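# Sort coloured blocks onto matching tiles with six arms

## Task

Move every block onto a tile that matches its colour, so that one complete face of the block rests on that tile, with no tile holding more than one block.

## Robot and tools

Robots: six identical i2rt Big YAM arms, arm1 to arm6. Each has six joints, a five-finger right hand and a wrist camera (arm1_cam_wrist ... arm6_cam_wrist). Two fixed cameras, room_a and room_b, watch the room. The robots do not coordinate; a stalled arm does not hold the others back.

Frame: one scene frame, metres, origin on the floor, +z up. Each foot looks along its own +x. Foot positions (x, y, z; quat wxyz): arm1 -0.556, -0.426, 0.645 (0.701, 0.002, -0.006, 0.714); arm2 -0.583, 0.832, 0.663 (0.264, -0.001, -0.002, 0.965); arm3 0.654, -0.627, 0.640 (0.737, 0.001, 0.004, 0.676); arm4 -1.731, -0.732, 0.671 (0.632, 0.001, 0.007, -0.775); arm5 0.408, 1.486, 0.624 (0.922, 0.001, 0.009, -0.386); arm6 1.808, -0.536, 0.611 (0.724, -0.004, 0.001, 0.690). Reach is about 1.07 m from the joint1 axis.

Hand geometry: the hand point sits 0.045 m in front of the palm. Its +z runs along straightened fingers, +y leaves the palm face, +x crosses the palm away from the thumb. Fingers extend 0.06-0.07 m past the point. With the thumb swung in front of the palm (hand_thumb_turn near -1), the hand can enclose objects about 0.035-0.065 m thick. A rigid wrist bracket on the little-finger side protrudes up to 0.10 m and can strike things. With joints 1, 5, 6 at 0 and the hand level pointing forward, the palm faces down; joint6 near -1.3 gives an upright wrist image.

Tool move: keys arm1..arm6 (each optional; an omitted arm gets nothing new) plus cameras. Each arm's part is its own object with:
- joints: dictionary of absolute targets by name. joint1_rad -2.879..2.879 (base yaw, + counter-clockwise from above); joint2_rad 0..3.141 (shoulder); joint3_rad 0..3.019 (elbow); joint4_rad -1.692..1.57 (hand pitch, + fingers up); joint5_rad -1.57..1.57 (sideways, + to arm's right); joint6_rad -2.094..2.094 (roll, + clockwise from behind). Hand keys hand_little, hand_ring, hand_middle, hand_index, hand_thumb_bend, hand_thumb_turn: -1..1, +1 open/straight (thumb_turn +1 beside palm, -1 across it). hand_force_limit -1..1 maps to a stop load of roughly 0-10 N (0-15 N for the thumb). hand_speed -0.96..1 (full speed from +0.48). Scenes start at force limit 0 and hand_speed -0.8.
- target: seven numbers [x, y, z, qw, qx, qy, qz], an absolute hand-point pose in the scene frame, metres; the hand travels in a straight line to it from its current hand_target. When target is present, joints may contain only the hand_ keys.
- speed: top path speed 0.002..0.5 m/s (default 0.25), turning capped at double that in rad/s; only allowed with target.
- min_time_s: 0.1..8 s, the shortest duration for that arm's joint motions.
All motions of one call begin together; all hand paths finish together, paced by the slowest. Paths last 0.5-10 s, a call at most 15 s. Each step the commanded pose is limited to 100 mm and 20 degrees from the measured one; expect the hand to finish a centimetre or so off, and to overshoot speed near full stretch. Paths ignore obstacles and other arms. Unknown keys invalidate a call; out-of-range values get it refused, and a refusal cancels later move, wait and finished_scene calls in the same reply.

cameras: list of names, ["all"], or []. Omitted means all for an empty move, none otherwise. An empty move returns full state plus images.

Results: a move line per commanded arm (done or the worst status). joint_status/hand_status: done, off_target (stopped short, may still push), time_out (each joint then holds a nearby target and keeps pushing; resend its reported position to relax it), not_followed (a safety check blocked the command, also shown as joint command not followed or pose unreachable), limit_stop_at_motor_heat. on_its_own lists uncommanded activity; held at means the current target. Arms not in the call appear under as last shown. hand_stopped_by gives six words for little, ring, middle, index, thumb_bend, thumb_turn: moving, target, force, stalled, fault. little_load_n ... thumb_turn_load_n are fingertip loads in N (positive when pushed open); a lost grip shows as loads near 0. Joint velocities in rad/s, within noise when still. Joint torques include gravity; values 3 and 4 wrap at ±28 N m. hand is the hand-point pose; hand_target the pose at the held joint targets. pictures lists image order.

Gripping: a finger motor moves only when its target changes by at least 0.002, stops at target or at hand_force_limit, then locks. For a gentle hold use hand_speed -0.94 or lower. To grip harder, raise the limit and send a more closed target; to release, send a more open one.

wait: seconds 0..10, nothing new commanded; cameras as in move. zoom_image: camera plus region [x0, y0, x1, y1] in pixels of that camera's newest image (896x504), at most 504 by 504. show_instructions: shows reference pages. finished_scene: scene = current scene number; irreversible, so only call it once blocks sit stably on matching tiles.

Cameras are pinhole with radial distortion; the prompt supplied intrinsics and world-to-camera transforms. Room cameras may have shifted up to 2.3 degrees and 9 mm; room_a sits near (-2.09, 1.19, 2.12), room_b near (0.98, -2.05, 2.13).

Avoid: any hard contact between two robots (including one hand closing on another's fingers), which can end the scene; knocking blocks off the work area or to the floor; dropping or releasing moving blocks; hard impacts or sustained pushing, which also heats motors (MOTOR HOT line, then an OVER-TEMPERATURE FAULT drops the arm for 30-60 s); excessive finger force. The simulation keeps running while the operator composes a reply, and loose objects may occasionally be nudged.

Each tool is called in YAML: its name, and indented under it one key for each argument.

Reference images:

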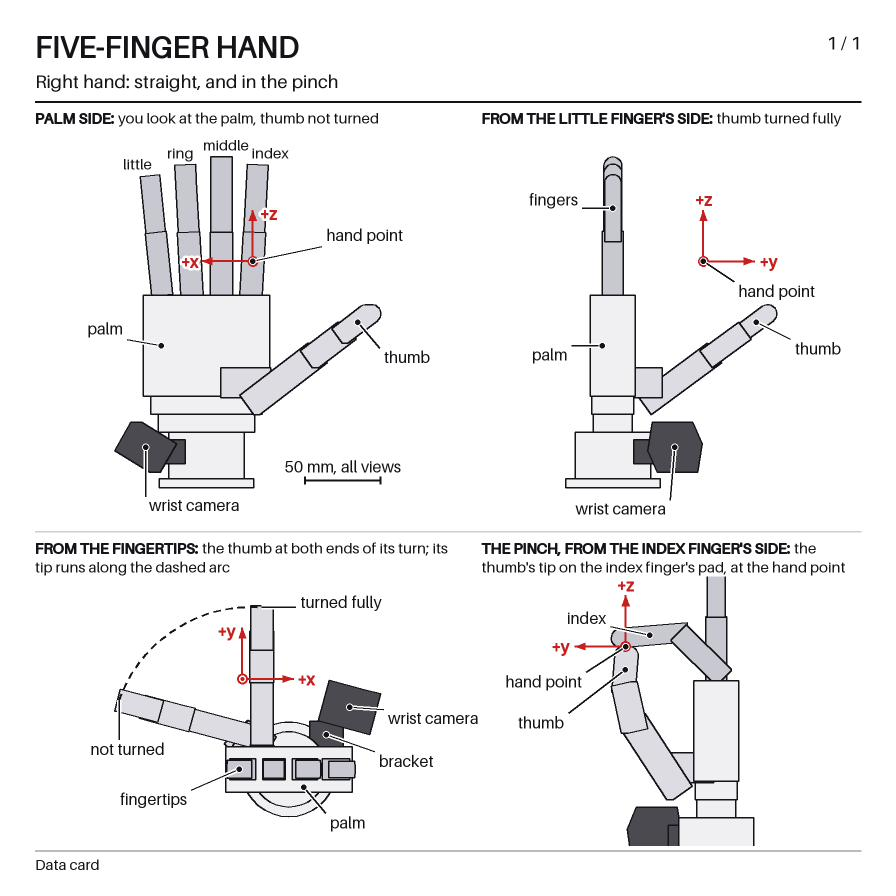

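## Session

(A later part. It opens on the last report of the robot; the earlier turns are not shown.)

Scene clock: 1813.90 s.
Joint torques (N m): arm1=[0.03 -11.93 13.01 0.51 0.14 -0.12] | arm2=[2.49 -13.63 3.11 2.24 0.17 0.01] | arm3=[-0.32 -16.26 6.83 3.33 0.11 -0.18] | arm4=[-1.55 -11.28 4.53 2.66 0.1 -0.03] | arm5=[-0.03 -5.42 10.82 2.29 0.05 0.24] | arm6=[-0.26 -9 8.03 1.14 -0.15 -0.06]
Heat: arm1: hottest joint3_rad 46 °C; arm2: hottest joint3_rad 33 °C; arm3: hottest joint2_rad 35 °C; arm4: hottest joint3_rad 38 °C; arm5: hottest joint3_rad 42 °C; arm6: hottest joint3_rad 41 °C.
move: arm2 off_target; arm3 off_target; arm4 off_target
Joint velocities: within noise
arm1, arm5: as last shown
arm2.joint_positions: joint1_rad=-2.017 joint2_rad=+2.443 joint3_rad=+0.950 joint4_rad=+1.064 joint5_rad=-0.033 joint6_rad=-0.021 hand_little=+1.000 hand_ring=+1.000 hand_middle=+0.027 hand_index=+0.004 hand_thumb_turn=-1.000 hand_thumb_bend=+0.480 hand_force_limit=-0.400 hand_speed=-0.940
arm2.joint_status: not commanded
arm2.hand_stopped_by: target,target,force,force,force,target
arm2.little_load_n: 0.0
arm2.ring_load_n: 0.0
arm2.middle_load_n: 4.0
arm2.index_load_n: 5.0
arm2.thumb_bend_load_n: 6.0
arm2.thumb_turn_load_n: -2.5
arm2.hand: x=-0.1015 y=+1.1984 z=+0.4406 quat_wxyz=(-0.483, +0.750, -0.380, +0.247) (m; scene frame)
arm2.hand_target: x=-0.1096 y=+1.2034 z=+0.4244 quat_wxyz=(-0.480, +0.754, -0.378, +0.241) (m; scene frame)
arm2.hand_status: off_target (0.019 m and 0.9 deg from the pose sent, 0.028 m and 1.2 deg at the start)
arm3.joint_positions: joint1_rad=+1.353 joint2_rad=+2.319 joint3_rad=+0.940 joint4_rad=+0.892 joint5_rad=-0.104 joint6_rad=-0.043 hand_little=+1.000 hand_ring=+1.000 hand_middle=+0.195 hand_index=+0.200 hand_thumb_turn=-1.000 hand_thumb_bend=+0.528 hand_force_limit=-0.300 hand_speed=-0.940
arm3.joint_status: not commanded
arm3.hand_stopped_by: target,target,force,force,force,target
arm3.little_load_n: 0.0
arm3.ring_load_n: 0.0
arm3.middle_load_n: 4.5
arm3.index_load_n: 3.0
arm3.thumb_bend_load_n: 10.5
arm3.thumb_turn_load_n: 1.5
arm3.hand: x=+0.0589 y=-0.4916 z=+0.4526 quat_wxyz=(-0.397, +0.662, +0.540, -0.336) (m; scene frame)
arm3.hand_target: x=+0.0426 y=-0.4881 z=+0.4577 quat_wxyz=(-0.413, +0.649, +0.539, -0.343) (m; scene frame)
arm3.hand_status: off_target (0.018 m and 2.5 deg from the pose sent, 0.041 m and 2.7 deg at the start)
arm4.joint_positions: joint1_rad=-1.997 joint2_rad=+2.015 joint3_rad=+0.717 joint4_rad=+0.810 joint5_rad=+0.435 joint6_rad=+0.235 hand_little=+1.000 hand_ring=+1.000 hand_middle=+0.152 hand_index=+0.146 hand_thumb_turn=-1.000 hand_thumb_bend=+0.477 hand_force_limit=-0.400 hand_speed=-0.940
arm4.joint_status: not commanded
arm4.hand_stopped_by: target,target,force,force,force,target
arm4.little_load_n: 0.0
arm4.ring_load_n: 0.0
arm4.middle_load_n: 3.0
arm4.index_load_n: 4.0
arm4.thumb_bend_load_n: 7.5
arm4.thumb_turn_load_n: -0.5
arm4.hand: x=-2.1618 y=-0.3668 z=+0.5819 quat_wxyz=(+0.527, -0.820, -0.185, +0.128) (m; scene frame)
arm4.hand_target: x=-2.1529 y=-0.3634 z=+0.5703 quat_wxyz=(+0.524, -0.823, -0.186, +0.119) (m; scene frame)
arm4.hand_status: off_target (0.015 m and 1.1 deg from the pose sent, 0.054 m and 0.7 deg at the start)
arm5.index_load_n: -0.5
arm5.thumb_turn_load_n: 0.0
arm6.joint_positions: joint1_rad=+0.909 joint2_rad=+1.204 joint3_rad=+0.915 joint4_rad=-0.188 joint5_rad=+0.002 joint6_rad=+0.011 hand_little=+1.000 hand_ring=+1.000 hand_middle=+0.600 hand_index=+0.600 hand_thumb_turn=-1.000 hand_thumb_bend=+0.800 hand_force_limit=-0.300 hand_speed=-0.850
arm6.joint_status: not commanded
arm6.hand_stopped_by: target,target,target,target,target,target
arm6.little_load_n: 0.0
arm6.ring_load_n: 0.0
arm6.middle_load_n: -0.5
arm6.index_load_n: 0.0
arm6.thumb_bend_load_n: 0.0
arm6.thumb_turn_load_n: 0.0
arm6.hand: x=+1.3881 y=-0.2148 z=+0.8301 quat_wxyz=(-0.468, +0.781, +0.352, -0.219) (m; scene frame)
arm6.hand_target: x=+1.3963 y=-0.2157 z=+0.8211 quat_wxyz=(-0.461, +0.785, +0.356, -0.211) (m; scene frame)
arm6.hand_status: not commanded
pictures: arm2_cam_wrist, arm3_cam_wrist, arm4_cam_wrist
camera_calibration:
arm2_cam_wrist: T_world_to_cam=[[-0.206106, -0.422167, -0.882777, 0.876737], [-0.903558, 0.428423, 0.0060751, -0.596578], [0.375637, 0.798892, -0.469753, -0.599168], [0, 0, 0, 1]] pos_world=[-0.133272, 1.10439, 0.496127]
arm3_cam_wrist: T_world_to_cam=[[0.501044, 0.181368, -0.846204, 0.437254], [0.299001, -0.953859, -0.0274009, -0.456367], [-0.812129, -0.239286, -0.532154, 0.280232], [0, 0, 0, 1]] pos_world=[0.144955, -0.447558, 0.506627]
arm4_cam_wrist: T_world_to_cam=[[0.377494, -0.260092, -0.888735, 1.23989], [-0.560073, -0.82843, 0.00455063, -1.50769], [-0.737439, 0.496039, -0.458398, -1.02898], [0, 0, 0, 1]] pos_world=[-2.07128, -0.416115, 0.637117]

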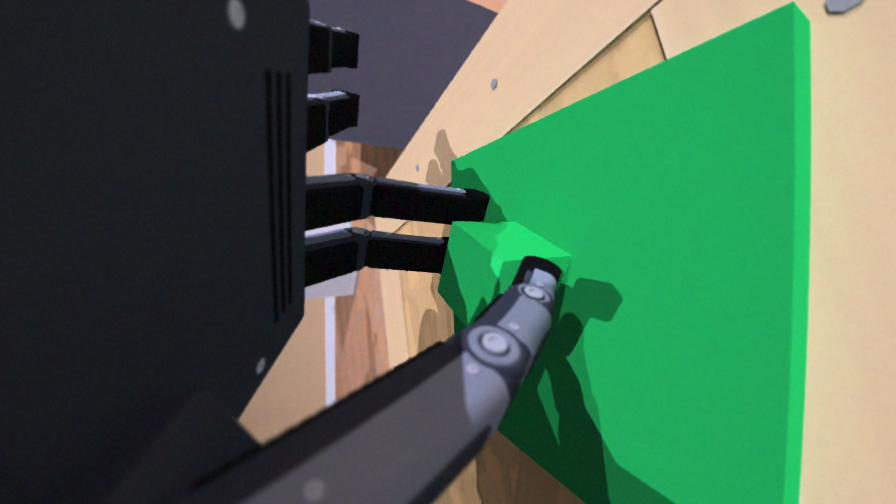

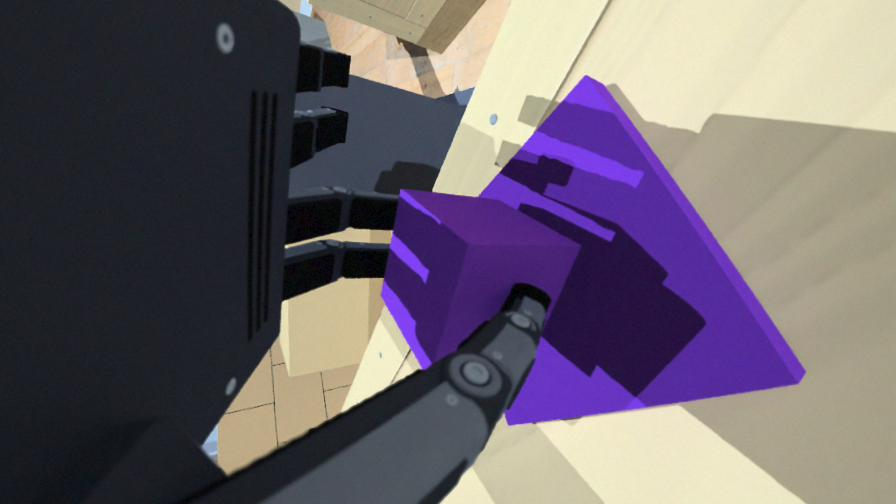

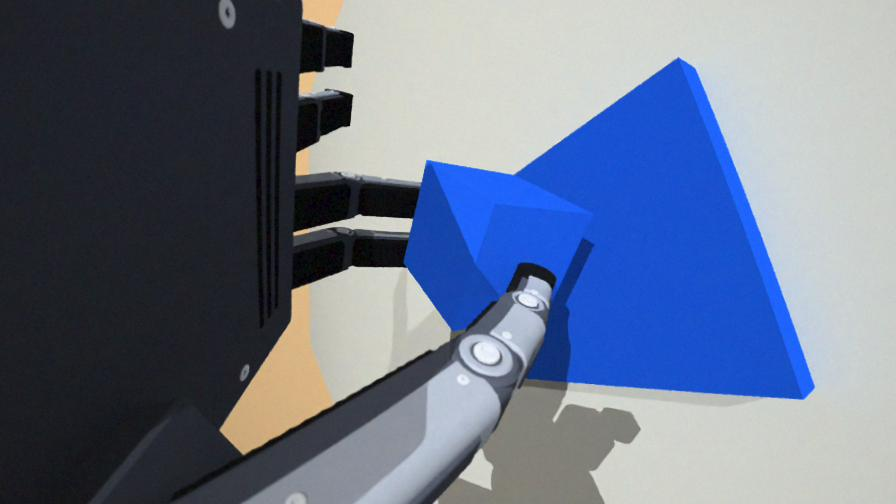

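move:
  arm2: {"target": [-0.1096, 1.2034, 0.441, 0.4802, -0.7538, 0.3783, -0.241], "speed": 0.05, "joints": {"hand_index": 0.55, "hand_middle": 0.55, "hand_thumb_bend": 0.75, "hand_speed": -0.85}}
  arm3: {"target": [0.0415, -0.4895, 0.433, 0.4134, -0.6489, -0.5387, 0.3432], "speed": 0.05}
  arm4: {"target": [-2.151, -0.365, 0.555, 0.524, -0.8225, -0.1861, 0.1186], "speed": 0.05}
  cameras: ["arm2_cam_wrist", "arm3_cam_wrist", "arm4_cam_wrist"]

Scene clock: 1860.00 s.
Joint torques (N m): arm1=[0.15 -11.81 13 0.53 0.14 -0.12] | arm2=[1.79 -17.08 1.17 1.43 0.14 -0.04] | arm3=[-0.56 -15.21 6.45 3.36 0.11 -0.13] | arm4=[-1.03 -10.81 4.27 2.65 0.11 -0.02] | arm5=[-0.5 -5.25 10.78 2.28 0.06 0.25] | arm6=[-0.38 -9.41 8.17 1.16 -0.11 -0.09]
Heat: arm1: hottest joint3_rad 46 °C; arm2: hottest joint3_rad 33 °C; arm3: hottest joint2_rad 37 °C; arm4: hottest joint3_rad 35 °C; arm5: hottest joint3_rad 42 °C; arm6: hottest joint3_rad 41 °C.
move: arm2 off_target; arm3 off_target; arm4 off_target
Joint velocities: within noise
arm1, arm5, arm6: as last shown
arm2.joint_positions: joint1_rad=-2.015 joint2_rad=+2.436 joint3_rad=+0.950 joint4_rad=+1.064 joint5_rad=-0.033 joint6_rad=-0.021 hand_little=+1.000 hand_ring=+1.000 hand_middle=+0.550 hand_index=+0.550 hand_thumb_turn=-1.000 hand_thumb_bend=+0.750 hand_force_limit=-0.400 hand_speed=-0.850
arm2.joint_status: all done
arm2.hand_stopped_by: target,target,target,target,target,target
arm2.little_load_n: 0.0
arm2.ring_load_n: -0.5
arm2.middle_load_n: 0.0
arm2.index_load_n: 0.0
arm2.thumb_bend_load_n: 0.0
arm2.thumb_turn_load_n: 0.0
arm2.hand: x=-0.1001 y=+1.2007 z=+0.4448 quat_wxyz=(-0.486, +0.748, -0.378, +0.248) (m; scene frame)
arm2.hand_target: x=-0.1096 y=+1.2034 z=+0.4410 quat_wxyz=(-0.480, +0.754, -0.378, +0.241) (m; scene frame)
arm2.hand_status: off_target (0.011 m and 1.2 deg from the pose sent, 0.010 m and 0.9 deg at the start)
arm3.joint_positions: joint1_rad=+1.353 joint2_rad=+2.370 joint3_rad=+0.972 joint4_rad=+0.938 joint5_rad=-0.102 joint6_rad=-0.043 hand_little=+1.000 hand_ring=+1.000 hand_middle=+0.195 hand_index=+0.200 hand_thumb_turn=-1.000 hand_thumb_bend=+0.528 hand_force_limit=-0.300 hand_speed=-0.940
arm3.joint_status: not commanded
arm3.hand_stopped_by: target,target,force,force,force,target
arm3.little_load_n: 0.0
arm3.ring_load_n: 0.0
arm3.middle_load_n: 5.5
arm3.index_load_n: 3.0
arm3.thumb_bend_load_n: 8.5
arm3.thumb_turn_load_n: 0.5
arm3.hand: x=+0.0506 y=-0.4888 z=+0.4405 quat_wxyz=(-0.407, +0.657, +0.536, -0.341) (m; scene frame)
arm3.hand_target: x=+0.0420 y=-0.4896 z=+0.4333 quat_wxyz=(-0.413, +0.649, +0.539, -0.343) (m; scene frame)
arm3.hand_status: off_target (0.012 m and 1.2 deg from the pose sent, 0.026 m and 2.6 deg at the start)
arm4.joint_positions: joint1_rad=-1.997 joint2_rad=+2.060 joint3_rad=+0.717 joint4_rad=+0.855 joint5_rad=+0.435 joint6_rad=+0.235 hand_little=+1.000 hand_ring=+1.000 hand_middle=+0.152 hand_index=+0.146 hand_thumb_turn=-1.000 hand_thumb_bend=+0.477 hand_force_limit=-0.400 hand_speed=-0.940
arm4.joint_status: not commanded
arm4.hand_stopped_by: target,target,force,force,force,target
arm4.little_load_n: 0.0
arm4.ring_load_n: 0.0
arm4.middle_load_n: 3.0
arm4.index_load_n: 4.0
arm4.thumb_bend_load_n: 8.0
arm4.thumb_turn_load_n: -0.5
arm4.hand: x=-2.1597 y=-0.3682 z=+0.5674 quat_wxyz=(+0.527, -0.820, -0.185, +0.128) (m; scene frame)
arm4.hand_target: x=-2.1508 y=-0.3655 z=+0.5552 quat_wxyz=(+0.524, -0.823, -0.186, +0.118) (m; scene frame)
arm4.hand_status: off_target (0.015 m and 1.1 deg from the pose sent, 0.029 m and 1.1 deg at the start)
arm5.index_load_n: 0.0
arm6.ring_load_n: -0.5
arm6.middle_load_n: 0.0
pictures: arm2_cam_wrist, arm3_cam_wrist, arm4_cam_wrist
camera_calibration:
arm2_cam_wrist: T_world_to_cam=[[-0.200052, -0.418968, -0.885689, 0.879838], [-0.904216, 0.427069, 0.00221519, -0.592948], [0.377323, 0.801297, -0.464274, -0.604685], [0, 0, 0, 1]] pos_world=[-0.131978, 1.10639, 0.499837]
arm3_cam_wrist: T_world_to_cam=[[0.480455, 0.187737, -0.85669, 0.439452], [0.296629, -0.954037, -0.042712, -0.444768], [-0.825333, -0.233598, -0.51406, 0.263269], [0, 0, 0, 1]] pos_world=[0.13808, -0.445327, 0.492813]
arm4_cam_wrist: T_world_to_cam=[[0.377253, -0.259924, -0.888887, 1.22552], [-0.56009, -0.828419, 0.00453373, -1.50763], [-0.737549, 0.496146, -0.458105, -1.03375], [0, 0, 0, 1]] pos_world=[-2.06918, -0.417516, 0.622617]

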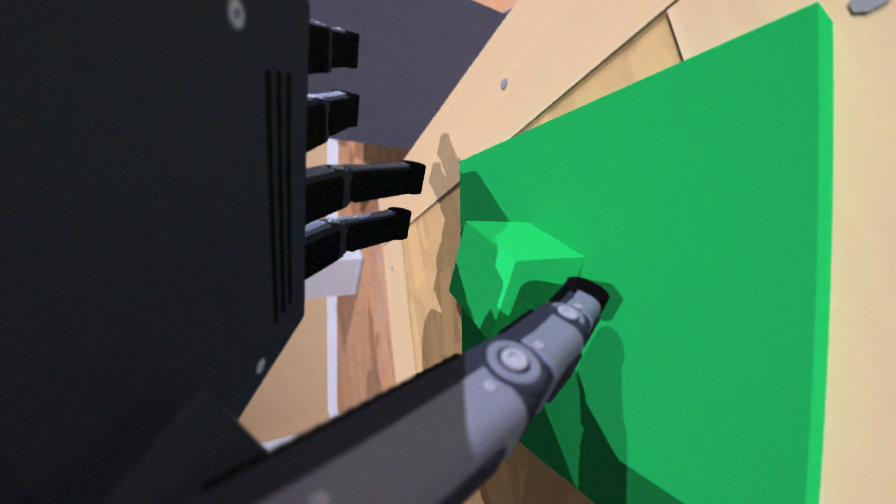

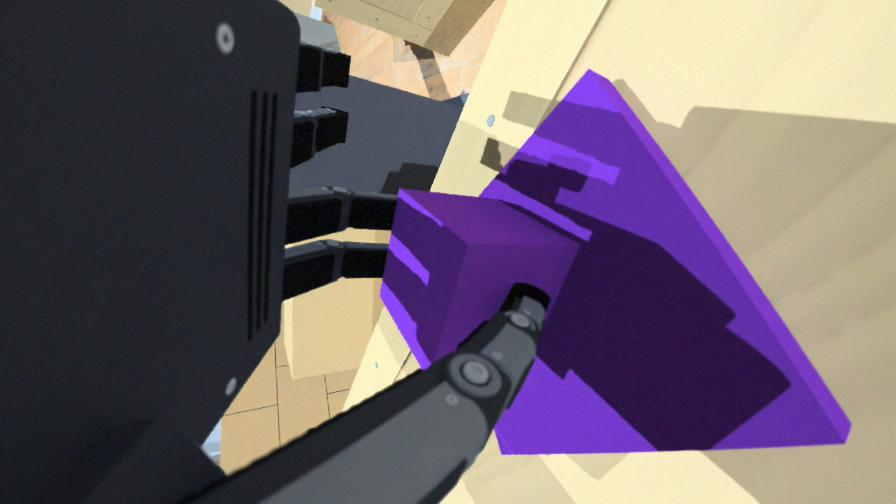

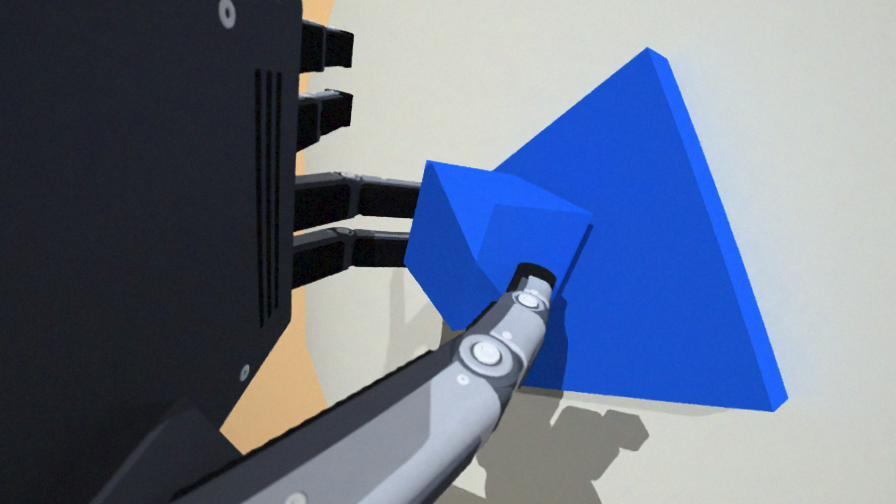

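move:
  arm2: {"target": [-0.1096, 1.2034, 0.63, 0.4802, -0.7538, 0.3783, -0.241], "speed": 0.12}
  arm3: {"target": [0.042, -0.4896, 0.446, 0.4134, -0.6489, -0.5387, 0.3432], "speed": 0.05, "joints": {"hand_index": 0.65, "hand_middle": 0.65, "hand_thumb_bend": 0.8, "hand_speed": -0.85}}
  arm4: {"target": [-2.151, -0.365, 0.546, 0.524, -0.8225, -0.1861, 0.1186], "speed": 0.05}
  cameras: ["arm2_cam_wrist", "arm3_cam_wrist", "arm4_cam_wrist"]

Scene clock: 1886.43 s.
Joint torques (N m): arm1=[-0.09 -11.87 13.04 0.53 0.14 -0.11] | arm2=[1.67 -14.39 4.56 0.95 0.22 -0.03] | arm3=[0.32 -18.02 4.88 2.43 0.11 -0.11] | arm4=[-0.91 -10.58 4.48 2.62 0.12 -0.06] | arm5=[0.03 -5.42 10.8 2.22 0.05 0.25] | arm6=[-0.26 -9.35 8.25 1.29 -0.1 -0.06]
Heat: arm1: hottest joint3_rad 47 °C; arm2: hottest joint2_rad 32 °C; arm3: hottest joint2_rad 36 °C; arm4: hottest joint3_rad 34 °C; arm5: hottest joint3_rad 42 °C; arm6: hottest joint3_rad 41 °C.
move: arm2 off_target; arm3 off_target; arm4 off_target
Joint velocities: within noise
arm1, arm5, arm6: as last shown
arm2.joint_positions: joint1_rad=-2.015 joint2_rad=+1.882 joint3_rad=+0.817 joint4_rad=+0.654 joint5_rad=-0.032 joint6_rad=-0.021 hand_little=+1.000 hand_ring=+1.000 hand_middle=+0.550 hand_index=+0.550 hand_thumb_turn=-1.000 hand_thumb_bend=+0.750 hand_force_limit=-0.400 hand_speed=-0.850
arm2.joint_status: not commanded
arm2.hand_stopped_by: target,target,target,target,target,target
arm2.little_load_n: 0.0
arm2.ring_load_n: 0.0
arm2.middle_load_n: 0.0
arm2.index_load_n: 0.0
arm2.thumb_bend_load_n: 0.0
arm2.thumb_turn_load_n: 0.0
arm2.hand: x=-0.0979 y=+1.2015 z=+0.6396 quat_wxyz=(-0.489, +0.745, -0.377, +0.251) (m; scene frame)
arm2.hand_target: x=-0.1095 y=+1.2032 z=+0.6302 quat_wxyz=(-0.480, +0.754, -0.378, +0.241) (m; scene frame)
arm2.hand_status: off_target (0.015 m and 1.8 deg from the pose sent, 0.185 m and 1.2 deg at the start)
arm3.joint_positions: joint1_rad=+1.353 joint2_rad=+2.372 joint3_rad=+0.972 joint4_rad=+0.938 joint5_rad=-0.102 joint6_rad=-0.043 hand_little=+1.000 hand_ring=+1.000 hand_middle=+0.650 hand_index=+0.650 hand_thumb_turn=-1.000 hand_thumb_bend=+0.800 hand_force_limit=-0.300 hand_speed=-0.850
arm3.joint_status: all done
arm3.hand_stopped_by: target,target,target,target,target,target
arm3.little_load_n: 0.0
arm3.ring_load_n: 0.0
arm3.middle_load_n: 0.0
arm3.index_load_n: 0.0
arm3.thumb_bend_load_n: 0.0
arm3.thumb_turn_load_n: 0.0
arm3.hand: x=+0.0511 y=-0.4889 z=+0.4396 quat_wxyz=(-0.406, +0.657, +0.536, -0.341) (m; scene frame)
arm3.hand_target: x=+0.0421 y=-0.4896 z=+0.4461 quat_wxyz=(-0.413, +0.649, +0.539, -0.343) (m; scene frame)
arm3.hand_status: off_target (0.011 m and 1.3 deg from the pose sent, 0.010 m and 1.2 deg at the start)
arm4.joint_positions: joint1_rad=-1.997 joint2_rad=+2.084 joint3_rad=+0.717 joint4_rad=+0.880 joint5_rad=+0.435 joint6_rad=+0.235 hand_little=+1.000 hand_ring=+1.000 hand_middle=+0.152 hand_index=+0.146 hand_thumb_turn=-1.000 hand_thumb_bend=+0.477 hand_force_limit=-0.400 hand_speed=-0.940
arm4.joint_status: not commanded
arm4.hand_stopped_by: target,target,force,force,force,target
arm4.little_load_n: 0.0
arm4.ring_load_n: 0.0
arm4.middle_load_n: 3.0
arm4.index_load_n: 4.5
arm4.thumb_bend_load_n: 7.5
arm4.thumb_turn_load_n: -0.5
arm4.hand: x=-2.1585 y=-0.3690 z=+0.5600 quat_wxyz=(+0.527, -0.820, -0.185, +0.128) (m; scene frame)
arm4.hand_target: x=-2.1507 y=-0.3655 z=+0.5464 quat_wxyz=(+0.524, -0.823, -0.186, +0.119) (m; scene frame)
arm4.hand_status: off_target (0.016 m and 1.2 deg from the pose sent, 0.023 m and 1.1 deg at the start)
arm5.index_load_n: -0.5
arm5.thumb_turn_load_n: -0.5
arm6.ring_load_n: 0.0
pictures: arm2_cam_wrist, arm3_cam_wrist, arm4_cam_wrist
camera_calibration:
arm2_cam_wrist: T_world_to_cam=[[-0.19208, -0.413631, -0.889952, 1.0502], [-0.903905, 0.427717, -0.00370229, -0.588716], [0.382179, 0.803721, -0.456039, -0.523418], [0, 0, 0, 1]] pos_world=[-0.130382, 1.10688, 0.693752]
arm3_cam_wrist: T_world_to_cam=[[0.481822, 0.187332, -0.856011, 0.437882], [0.296396, -0.954142, -0.041975, -0.445394], [-0.824619, -0.233494, -0.515251, 0.2637], [0, 0, 0, 1]] pos_world=[0.138484, -0.445427, 0.492008]
arm4_cam_wrist: T_world_to_cam=[[0.37617, -0.259166, -0.889567, 1.21656], [-0.560073, -0.828431, 0.00451744, -1.50749], [-0.738115, 0.496523, -0.456783, -1.0377], [0, 0, 0, 1]] pos_world=[-2.06788, -0.418317, 0.615015]

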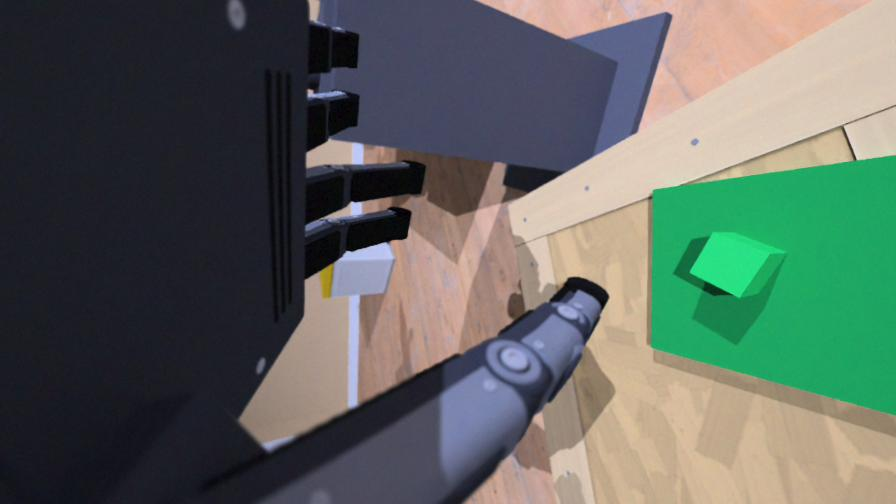

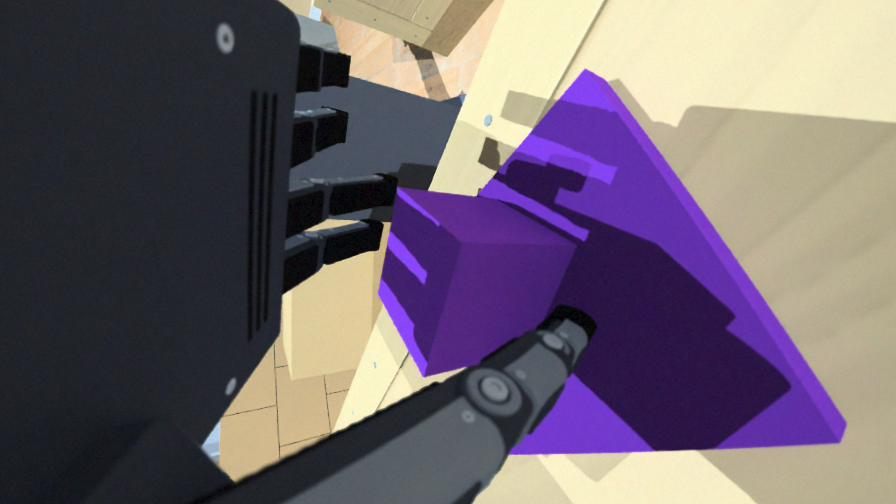

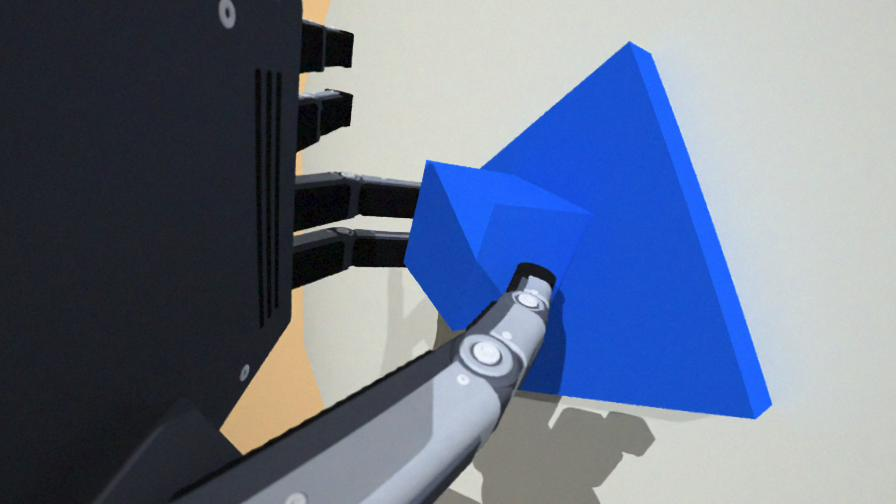

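move:
  arm3: {"target": [0.042, -0.4896, 0.63, 0.4134, -0.6489, -0.5387, 0.3432], "speed": 0.12}
  arm4: {"target": [-2.151, -0.365, 0.539, 0.524, -0.8225, -0.1861, 0.1186], "speed": 0.05}
  cameras: ["arm3_cam_wrist", "arm4_cam_wrist"]

Scene clock: 1899.03 s.
Joint torques (N m): arm1=[-0.03 -11.87 13 0.5 0.13 -0.11] | arm2=[1.9 -14.33 4.11 1.25 0.2 0.06] | arm3=[0.44 -17.26 6.98 2.07 0.08 -0.09] | arm4=[-1.2 -9.99 4.78 2.24 0.14 0] | arm5=[-0.62 -5.3 10.92 2.17 0.05 0.24] | arm6=[0.26 -8.64 8.12 1.09 -0.09 -0.08]
Heat: arm1: hottest joint3_rad 47 °C; arm2: hottest joint3_rad 32 °C; arm3: hottest joint2_rad 37 °C; arm4: hottest joint3_rad 34 °C; arm5: hottest joint3_rad 42 °C; arm6: hottest joint3_rad 41 °C.
move: arm3 done; arm4 off_target
Joint velocities: within noise
arm1, arm2, arm5, arm6: as last shown
arm1.middle_load_n: -0.5
arm1.thumb_turn_load_n: -0.5
arm2.joint_positions: joint1_rad=-2.015 joint2_rad=+1.882 joint3_rad=+0.817 joint4_rad=+0.653 joint5_rad=-0.032 joint6_rad=-0.021 hand_little=+1.000 hand_ring=+1.000 hand_middle=+0.550 hand_index=+0.550 hand_thumb_turn=-1.000 hand_thumb_bend=+0.750 hand_force_limit=-0.400 hand_speed=-0.850
arm2.index_load_n: -0.5
arm2.hand: x=-0.0980 y=+1.2015 z=+0.6395 quat_wxyz=(-0.489, +0.746, -0.377, +0.251) (m; scene frame)
arm2.hand_target: x=-0.1095 y=+1.2031 z=+0.6301 quat_wxyz=(-0.480, +0.754, -0.378, +0.241) (m; scene frame)
arm3.joint_positions: joint1_rad=+1.353 joint2_rad=+1.889 joint3_rad=+0.903 joint4_rad=+0.537 joint5_rad=-0.100 joint6_rad=-0.043 hand_little=+1.000 hand_ring=+1.000 hand_middle=+0.650 hand_index=+0.650 hand_thumb_turn=-1.000 hand_thumb_bend=+0.800 hand_force_limit=-0.300 hand_speed=-0.850
arm3.joint_status: not commanded
arm3.hand_stopped_by: target,target,target,target,target,target
arm3.little_load_n: 0.0
arm3.ring_load_n: 0.0
arm3.middle_load_n: 0.0
arm3.index_load_n: 0.0
arm3.thumb_bend_load_n: 0.0
arm3.thumb_turn_load_n: 0.0
arm3.hand: x=+0.0410 y=-0.4841 z=+0.6243 quat_wxyz=(-0.412, +0.654, +0.533, -0.344) (m; scene frame)
arm3.hand_target: x=+0.0421 y=-0.4896 z=+0.6298 quat_wxyz=(-0.413, +0.649, +0.539, -0.343) (m; scene frame)
arm3.hand_status: done (0.008 m and 0.9 deg from the pose sent, 0.191 m and 1.3 deg at the start)
arm4.joint_positions: joint1_rad=-1.997 joint2_rad=+2.095 joint3_rad=+0.717 joint4_rad=+0.905 joint5_rad=+0.435 joint6_rad=+0.234 hand_little=+1.000 hand_ring=+1.000 hand_middle=+0.152 hand_index=+0.146 hand_thumb_turn=-1.000 hand_thumb_bend=+0.477 hand_force_limit=-0.400 hand_speed=-0.940
arm4.joint_status: not commanded
arm4.hand_stopped_by: target,target,force,force,force,target
arm4.little_load_n: -0.5
arm4.ring_load_n: 0.0
arm4.middle_load_n: 3.0
arm4.index_load_n: 4.5
arm4.thumb_bend_load_n: 6.5
arm4.thumb_turn_load_n: -0.5
arm4.hand: x=-2.1596 y=-0.3681 z=+0.5594 quat_wxyz=(+0.531, -0.817, -0.183, +0.132) (m; scene frame)
arm4.hand_target: x=-2.1504 y=-0.3659 z=+0.5396 quat_wxyz=(+0.524, -0.823, -0.186, +0.119) (m; scene frame)
arm4.hand_status: off_target (0.022 m and 1.9 deg from the pose sent, 0.023 m and 1.2 deg at the start)
arm5.middle_load_n: -0.5
arm5.index_load_n: 0.0
pictures: arm3_cam_wrist, arm4_cam_wrist
camera_calibration:
arm3_cam_wrist: T_world_to_cam=[[0.470635, 0.190823, -0.861446, 0.605548], [0.294376, -0.95435, -0.050576, -0.424685], [-0.831773, -0.229786, -0.505324, 0.347472], [0, 0, 0, 1]] pos_world=[0.129043, -0.441006, 0.675755]
arm4_cam_wrist: T_world_to_cam=[[0.366881, -0.251516, -0.895621, 1.20278], [-0.559688, -0.828696, 0.00345203, -1.50615], [-0.743066, 0.500002, -0.444804, -1.05537], [0, 0, 0, 1]] pos_world=[-2.06846, -0.417929, 0.612998]

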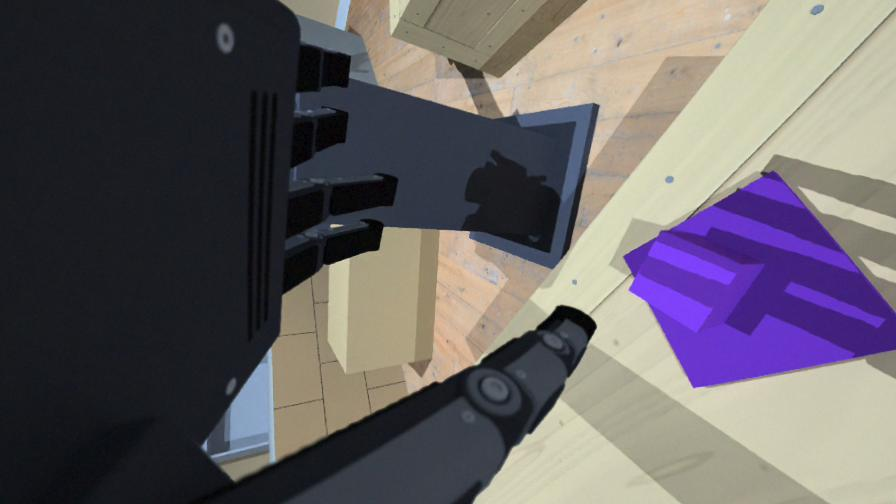

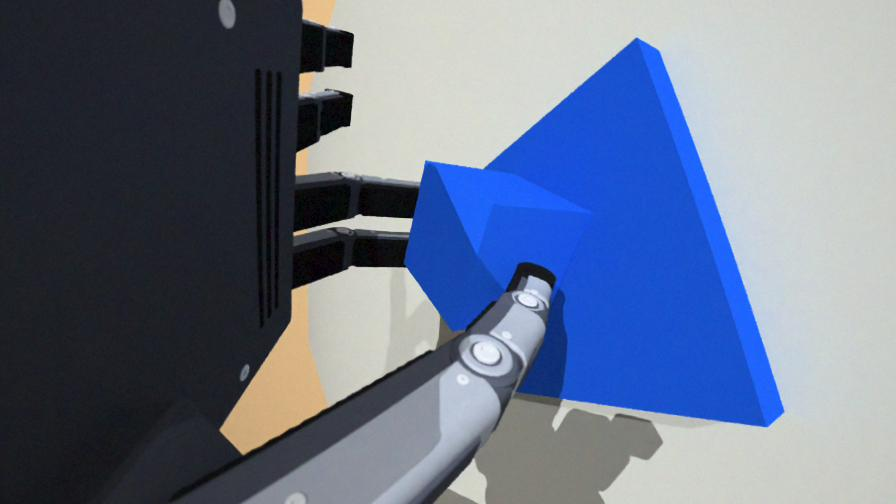

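zoom_image:
  camera: "arm3_cam_wrist"
  region: [580, 130, 896, 430]

move:
  arm4: {"target": [-2.151, -0.365, 0.549, 0.524, -0.8225, -0.1861, 0.1186], "speed": 0.05, "joints": {"hand_index": 0.6, "hand_middle": 0.6, "hand_thumb_bend": 0.75, "hand_speed": -0.85}}
  cameras: ["arm4_cam_wrist"]

Scaled by 1.595 from the camera's 896x504 image, which has a finer 1280x720 frame.

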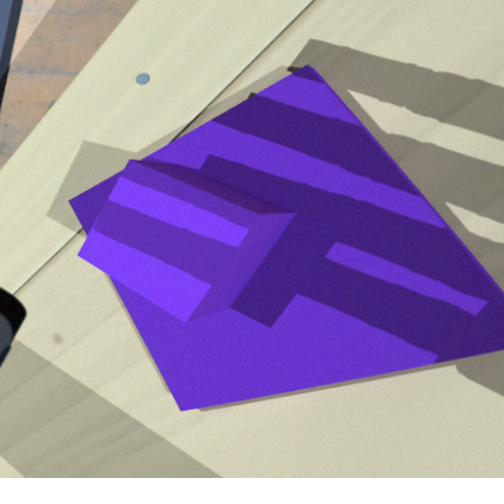

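Scene clock: 1913.67 s.
Joint torques (N m): arm1=[-0.03 -11.93 13.01 0.55 0.14 -0.11] | arm2=[1.85 -14.8 4.23 1.42 0.16 -0.03] | arm3=[0.21 -17.49 6.78 2.15 0.09 -0.14] | arm4=[-1.2 -12.34 4.31 1.68 0.14 -0.02] | arm5=[-0.26 -5.13 10.89 2.18 0.05 0.24] | arm6=[-0.03 -9.35 8.1 1.1 -0.12 -0.01]
Heat: arm1: hottest joint3_rad 47 °C; arm2: hottest joint3_rad 33 °C; arm3: hottest joint2_rad 37 °C; arm4: hottest joint3_rad 33 °C; arm5: hottest joint3_rad 42 °C; arm6: hottest joint3_rad 41 °C.
move: arm4 done
Joint velocities: within noise
arm1.joint_positions: joint1_rad=+0.748 joint2_rad=+1.512 joint3_rad=+1.145 joint4_rad=-0.290 joint5_rad=+0.032 joint6_rad=+0.030 hand_little=+1.000 hand_ring=+1.000 hand_middle=+0.550 hand_index=+0.550 hand_thumb_turn=-1.000 hand_thumb_bend=+0.700 hand_force_limit=-0.400 hand_speed=-0.850
arm1.joint_status: not commanded
arm1.hand_stopped_by: target,target,target,target,target,target
arm1.little_load_n: 0.0
arm1.ring_load_n: 0.0
arm1.middle_load_n: 0.0
arm1.index_load_n: -0.5
arm1.thumb_bend_load_n: 0.0
arm1.thumb_turn_load_n: 0.0
arm1.hand: x=-0.9926 y=-0.0130 z=+0.8119 quat_wxyz=(-0.417, +0.838, +0.318, -0.153) (m; scene frame)
arm1.hand_target: x=-1.0043 y=-0.0032 z=+0.8469 quat_wxyz=(-0.440, +0.824, +0.318, -0.162) (m; scene frame)
arm1.hand_status: not commanded
arm2, arm3, arm5, arm6: as last shown
arm2.middle_load_n: -0.5
arm2.index_load_n: 0.0
arm3.hand_target: x=+0.0420 y=-0.4896 z=+0.6298 quat_wxyz=(-0.413, +0.649, +0.539, -0.343) (m; scene frame)
arm4.joint_positions: joint1_rad=-1.997 joint2_rad=+2.098 joint3_rad=+0.717 joint4_rad=+0.896 joint5_rad=+0.435 joint6_rad=+0.234 hand_little=+1.000 hand_ring=+1.000 hand_middle=+0.600 hand_index=+0.600 hand_thumb_turn=-1.000 hand_thumb_bend=+0.750 hand_force_limit=-0.400 hand_speed=-0.850
arm4.joint_status: all done
arm4.hand_stopped_by: target,target,target,target,target,target
arm4.little_load_n: 0.0
arm4.ring_load_n: 0.0
arm4.middle_load_n: 0.0
arm4.index_load_n: 0.0
arm4.thumb_bend_load_n: 0.0
arm4.thumb_turn_load_n: 0.0
arm4.hand: x=-2.1577 y=-0.3695 z=+0.5555 quat_wxyz=(+0.528, -0.819, -0.185, +0.128) (m; scene frame)
arm4.hand_target: x=-2.1509 y=-0.3653 z=+0.5490 quat_wxyz=(+0.524, -0.823, -0.186, +0.119) (m; scene frame)
arm4.hand_status: done (0.010 m and 1.2 deg from the pose sent, 0.014 m and 1.9 deg at the start)
arm5.middle_load_n: 0.0
pictures: arm4_cam_wrist
camera_calibration:
arm4_cam_wrist: T_world_to_cam=[[0.375932, -0.258146, -0.889964, 1.21218], [-0.559794, -0.828623, 0.00388989, -1.50664], [-0.738449, 0.496734, -0.456014, -1.03998], [0, 0, 0, 1]] pos_world=[-2.06708, -0.418918, 0.610413]

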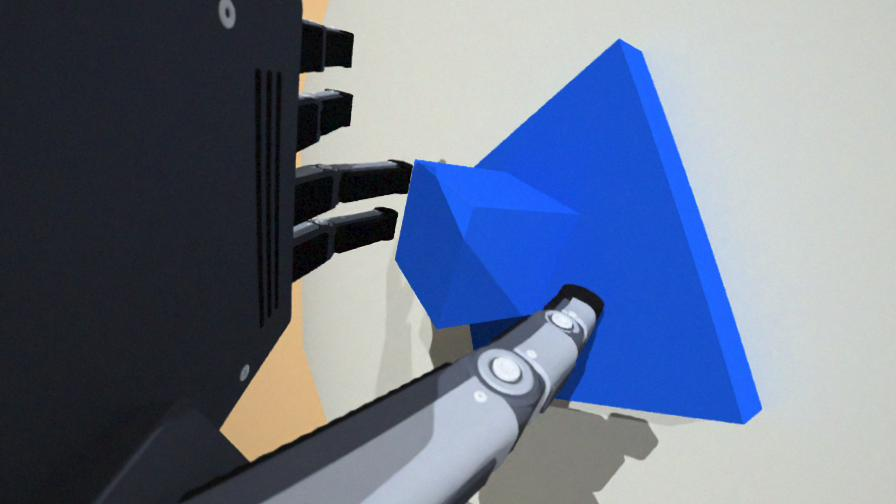

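move:
  arm4: {"target": [-2.151, -0.365, 0.77, 0.524, -0.8225, -0.1861, 0.1186], "speed": 0.15}
  cameras: ["arm4_cam_wrist", "room_a", "room_b"]

Scene clock: 1966.00 s.
Joint torques (N m): arm1=[-0.09 -11.75 13.04 0.53 0.14 -0.11] | arm2=[2.32 -13.86 4.41 1.29 0.19 -0.01] | arm3=[0.15 -16.85 7.05 2.14 0.1 -0.19] | arm4=[-1.55 -10.64 12.57 1.57 0.11 -0.04] | arm5=[-0.09 -5.07 10.8 2.24 0.03 0.26] | arm6=[-0.09 -8.94 8.03 1.11 -0.11 -0.08]
Heat: arm1: hottest joint3_rad 47 °C; arm2: hottest joint3_rad 33 °C; arm3: hottest joint2_rad 37 °C; arm4: hottest joint3_rad 33 °C; arm5: hottest joint3_rad 42 °C; arm6: hottest joint3_rad 41 °C.
move: arm4 off_target
Joint velocities: within noise
arm1, arm2, arm3, arm5, arm6: as last shown
arm1.index_load_n: 0.0
arm2.middle_load_n: 0.0
arm4.joint_positions: joint1_rad=-1.998 joint2_rad=+1.485 joint3_rad=+0.735 joint4_rad=+0.214 joint5_rad=+0.433 joint6_rad=+0.233 hand_little=+1.000 hand_ring=+1.000 hand_middle=+0.600 hand_index=+0.600 hand_thumb_turn=-1.000 hand_thumb_bend=+0.750 hand_force_limit=-0.400 hand_speed=-0.850
arm4.joint_status: not commanded
arm4.hand_stopped_by: target,target,target,target,target,target
arm4.little_load_n: 0.0
arm4.ring_load_n: 0.0
arm4.middle_load_n: 0.0
arm4.index_load_n: 0.0
arm4.thumb_bend_load_n: 0.0
arm4.thumb_turn_load_n: 0.0
arm4.hand: x=-2.1436 y=-0.3804 z=+0.7498 quat_wxyz=(+0.512, -0.829, -0.193, +0.114) (m; scene frame)
arm4.hand_target: x=-2.1504 y=-0.3656 z=+0.7703 quat_wxyz=(+0.524, -0.822, -0.186, +0.119) (m; scene frame)
arm4.hand_status: off_target (0.026 m and 1.9 deg from the pose sent, 0.215 m and 1.3 deg at the start)
arm6.middle_load_n: -0.5
pictures: arm4_cam_wrist, room_a, room_b
camera_calibration:
arm4_cam_wrist: T_world_to_cam=[[0.41187, -0.284094, -0.865826, 1.42604], [-0.56031, -0.828266, 0.00523248, -1.51042], [-0.718621, 0.482976, -0.500319, -0.865118], [0, 0, 0, 1]] pos_world=[-2.05534, -0.428073, 0.809772]

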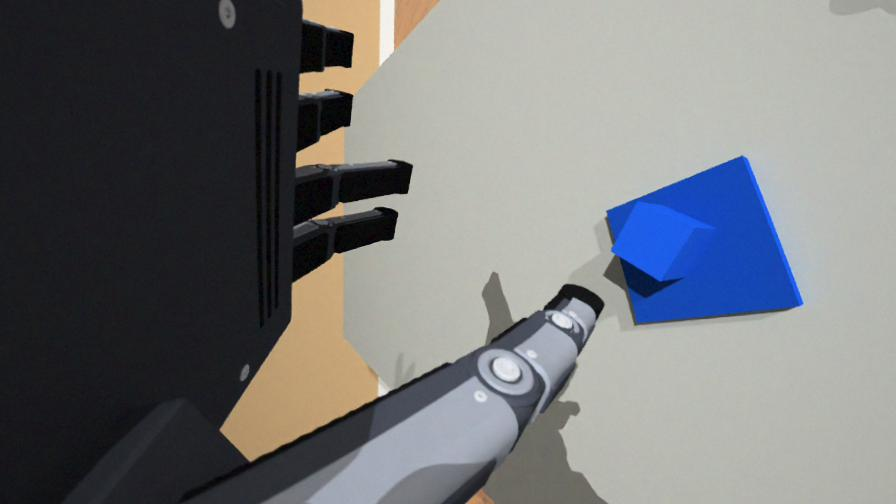

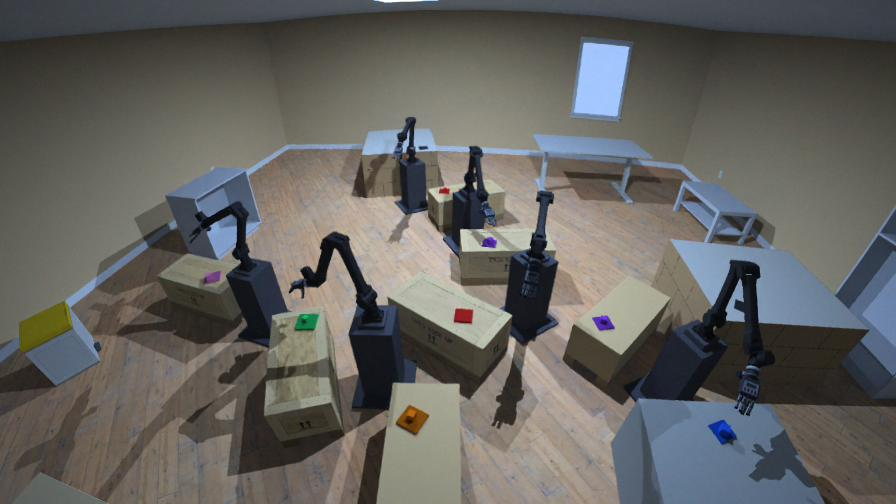

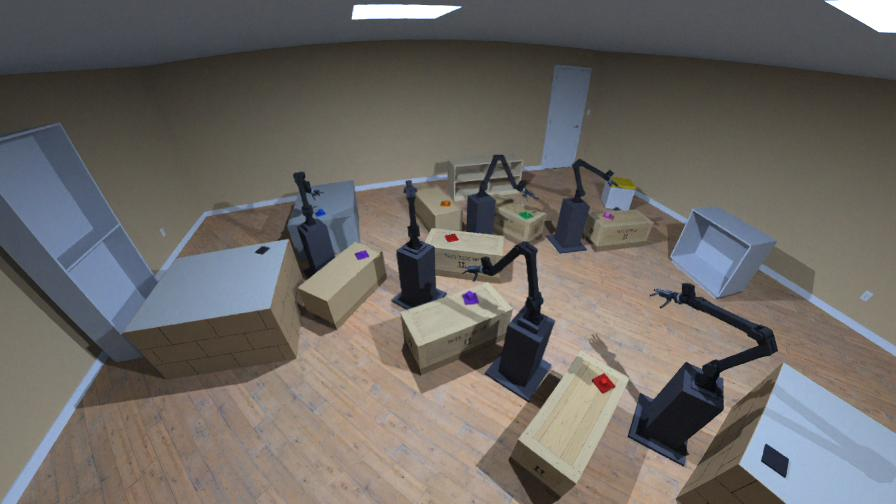

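zoom_image:
  camera: "arm4_cam_wrist"
  region: [590, 140, 830, 340]

zoom_image:
  camera: "room_b"
  region: [420, 180, 680, 420]

zoom_image:
  camera: "room_a"
  region: [140, 240, 480, 450]

zoom_image:
  camera: "room_a"
  region: [440, 160, 760, 460]

Scaled by 2.100 from the camera's 896x504 image, which has a finer 1280x720 frame.

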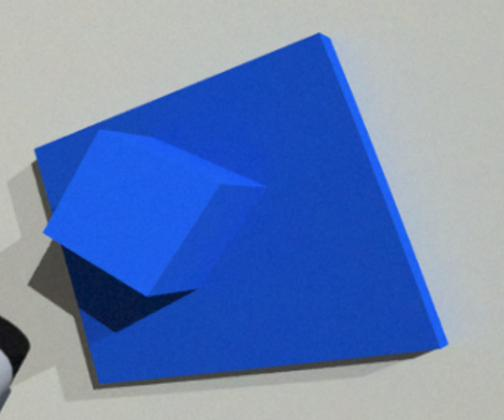

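Scaled by 1.938 from the camera's 896x504 image, which has a finer 1280x720 frame.

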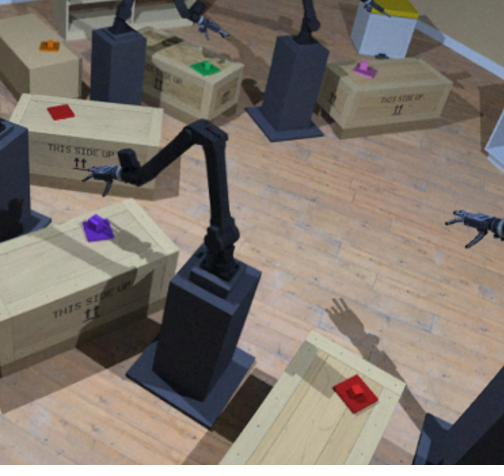

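Scaled by 1.482 from the camera's 896x504 image, which has a finer 1280x720 frame.

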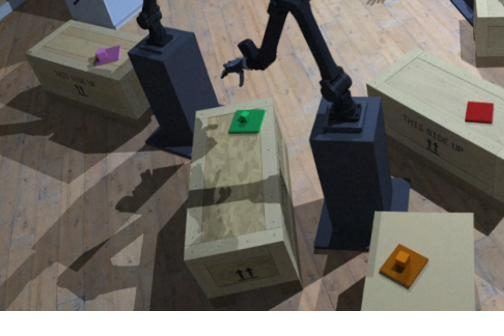

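Scaled by 1.575 from the camera's 896x504 image, which has a finer 1280x720 frame.

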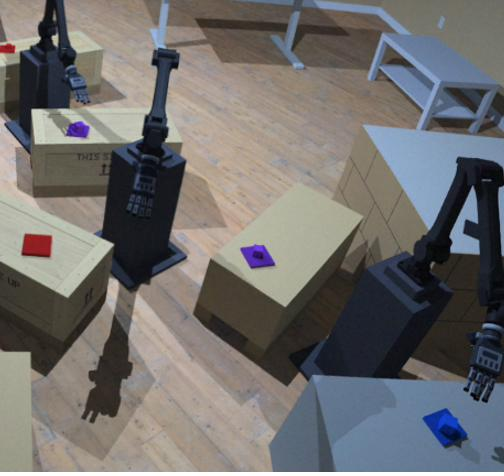

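zoom_image:
  camera: "room_a"
  region: [190, 255, 240, 295]

zoom_image:
  camera: "room_b"
  region: [590, 200, 630, 230]

zoom_image:
  camera: "room_a"
  region: [585, 305, 625, 335]

zoom_image:
  camera: "room_b"
  region: [340, 235, 380, 265]

zoom_image:
  camera: "room_a"
  region: [385, 395, 435, 440]

zoom_image:
  camera: "room_b"
  region: [580, 365, 630, 400]

Scaled by 10.080 from the camera's 896x504 image, which has a finer 1280x720 frame.

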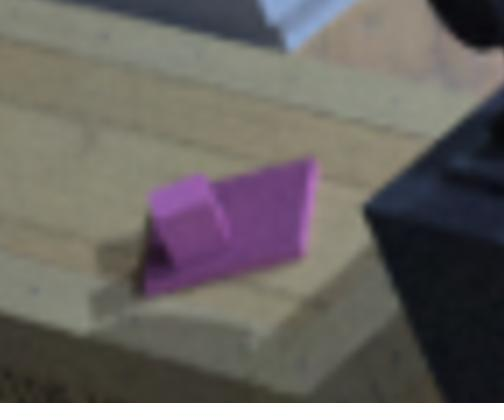

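Scaled by 12.600 from the camera's 896x504 image, which has a finer 1280x720 frame.

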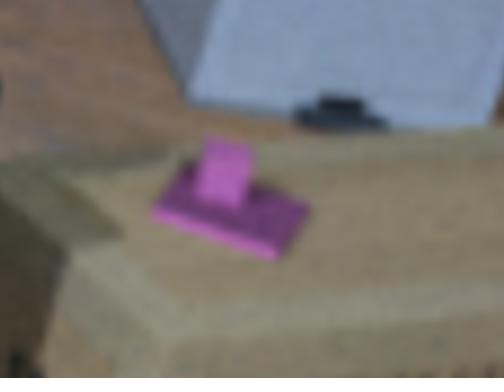

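Scaled by 12.600 from the camera's 896x504 image, which has a finer 1280x720 frame.

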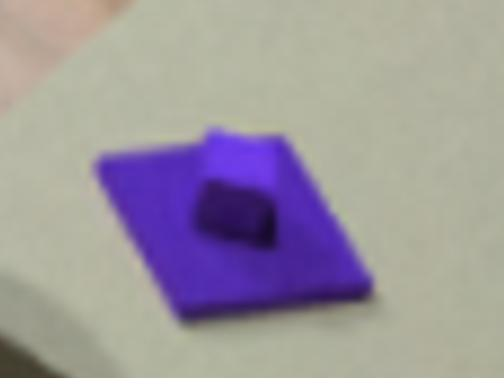

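Scaled by 12.600 from the camera's 896x504 image, which has a finer 1280x720 frame.

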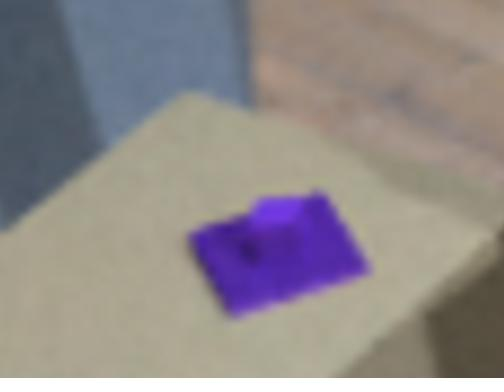

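Scaled by 10.080 from the camera's 896x504 image, which has a finer 1280x720 frame.

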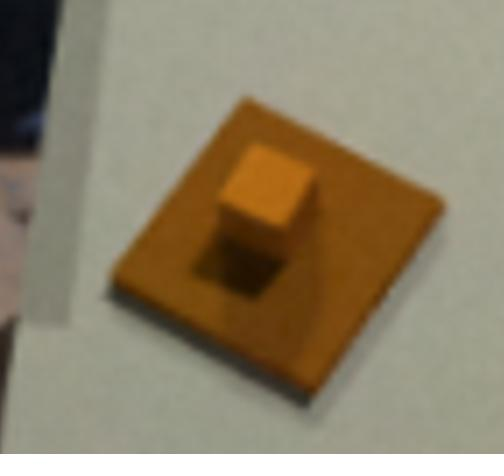

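Scaled by 10.080 from the camera's 896x504 image, which has a finer 1280x720 frame.

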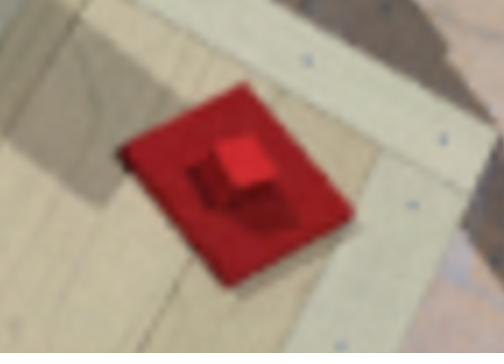

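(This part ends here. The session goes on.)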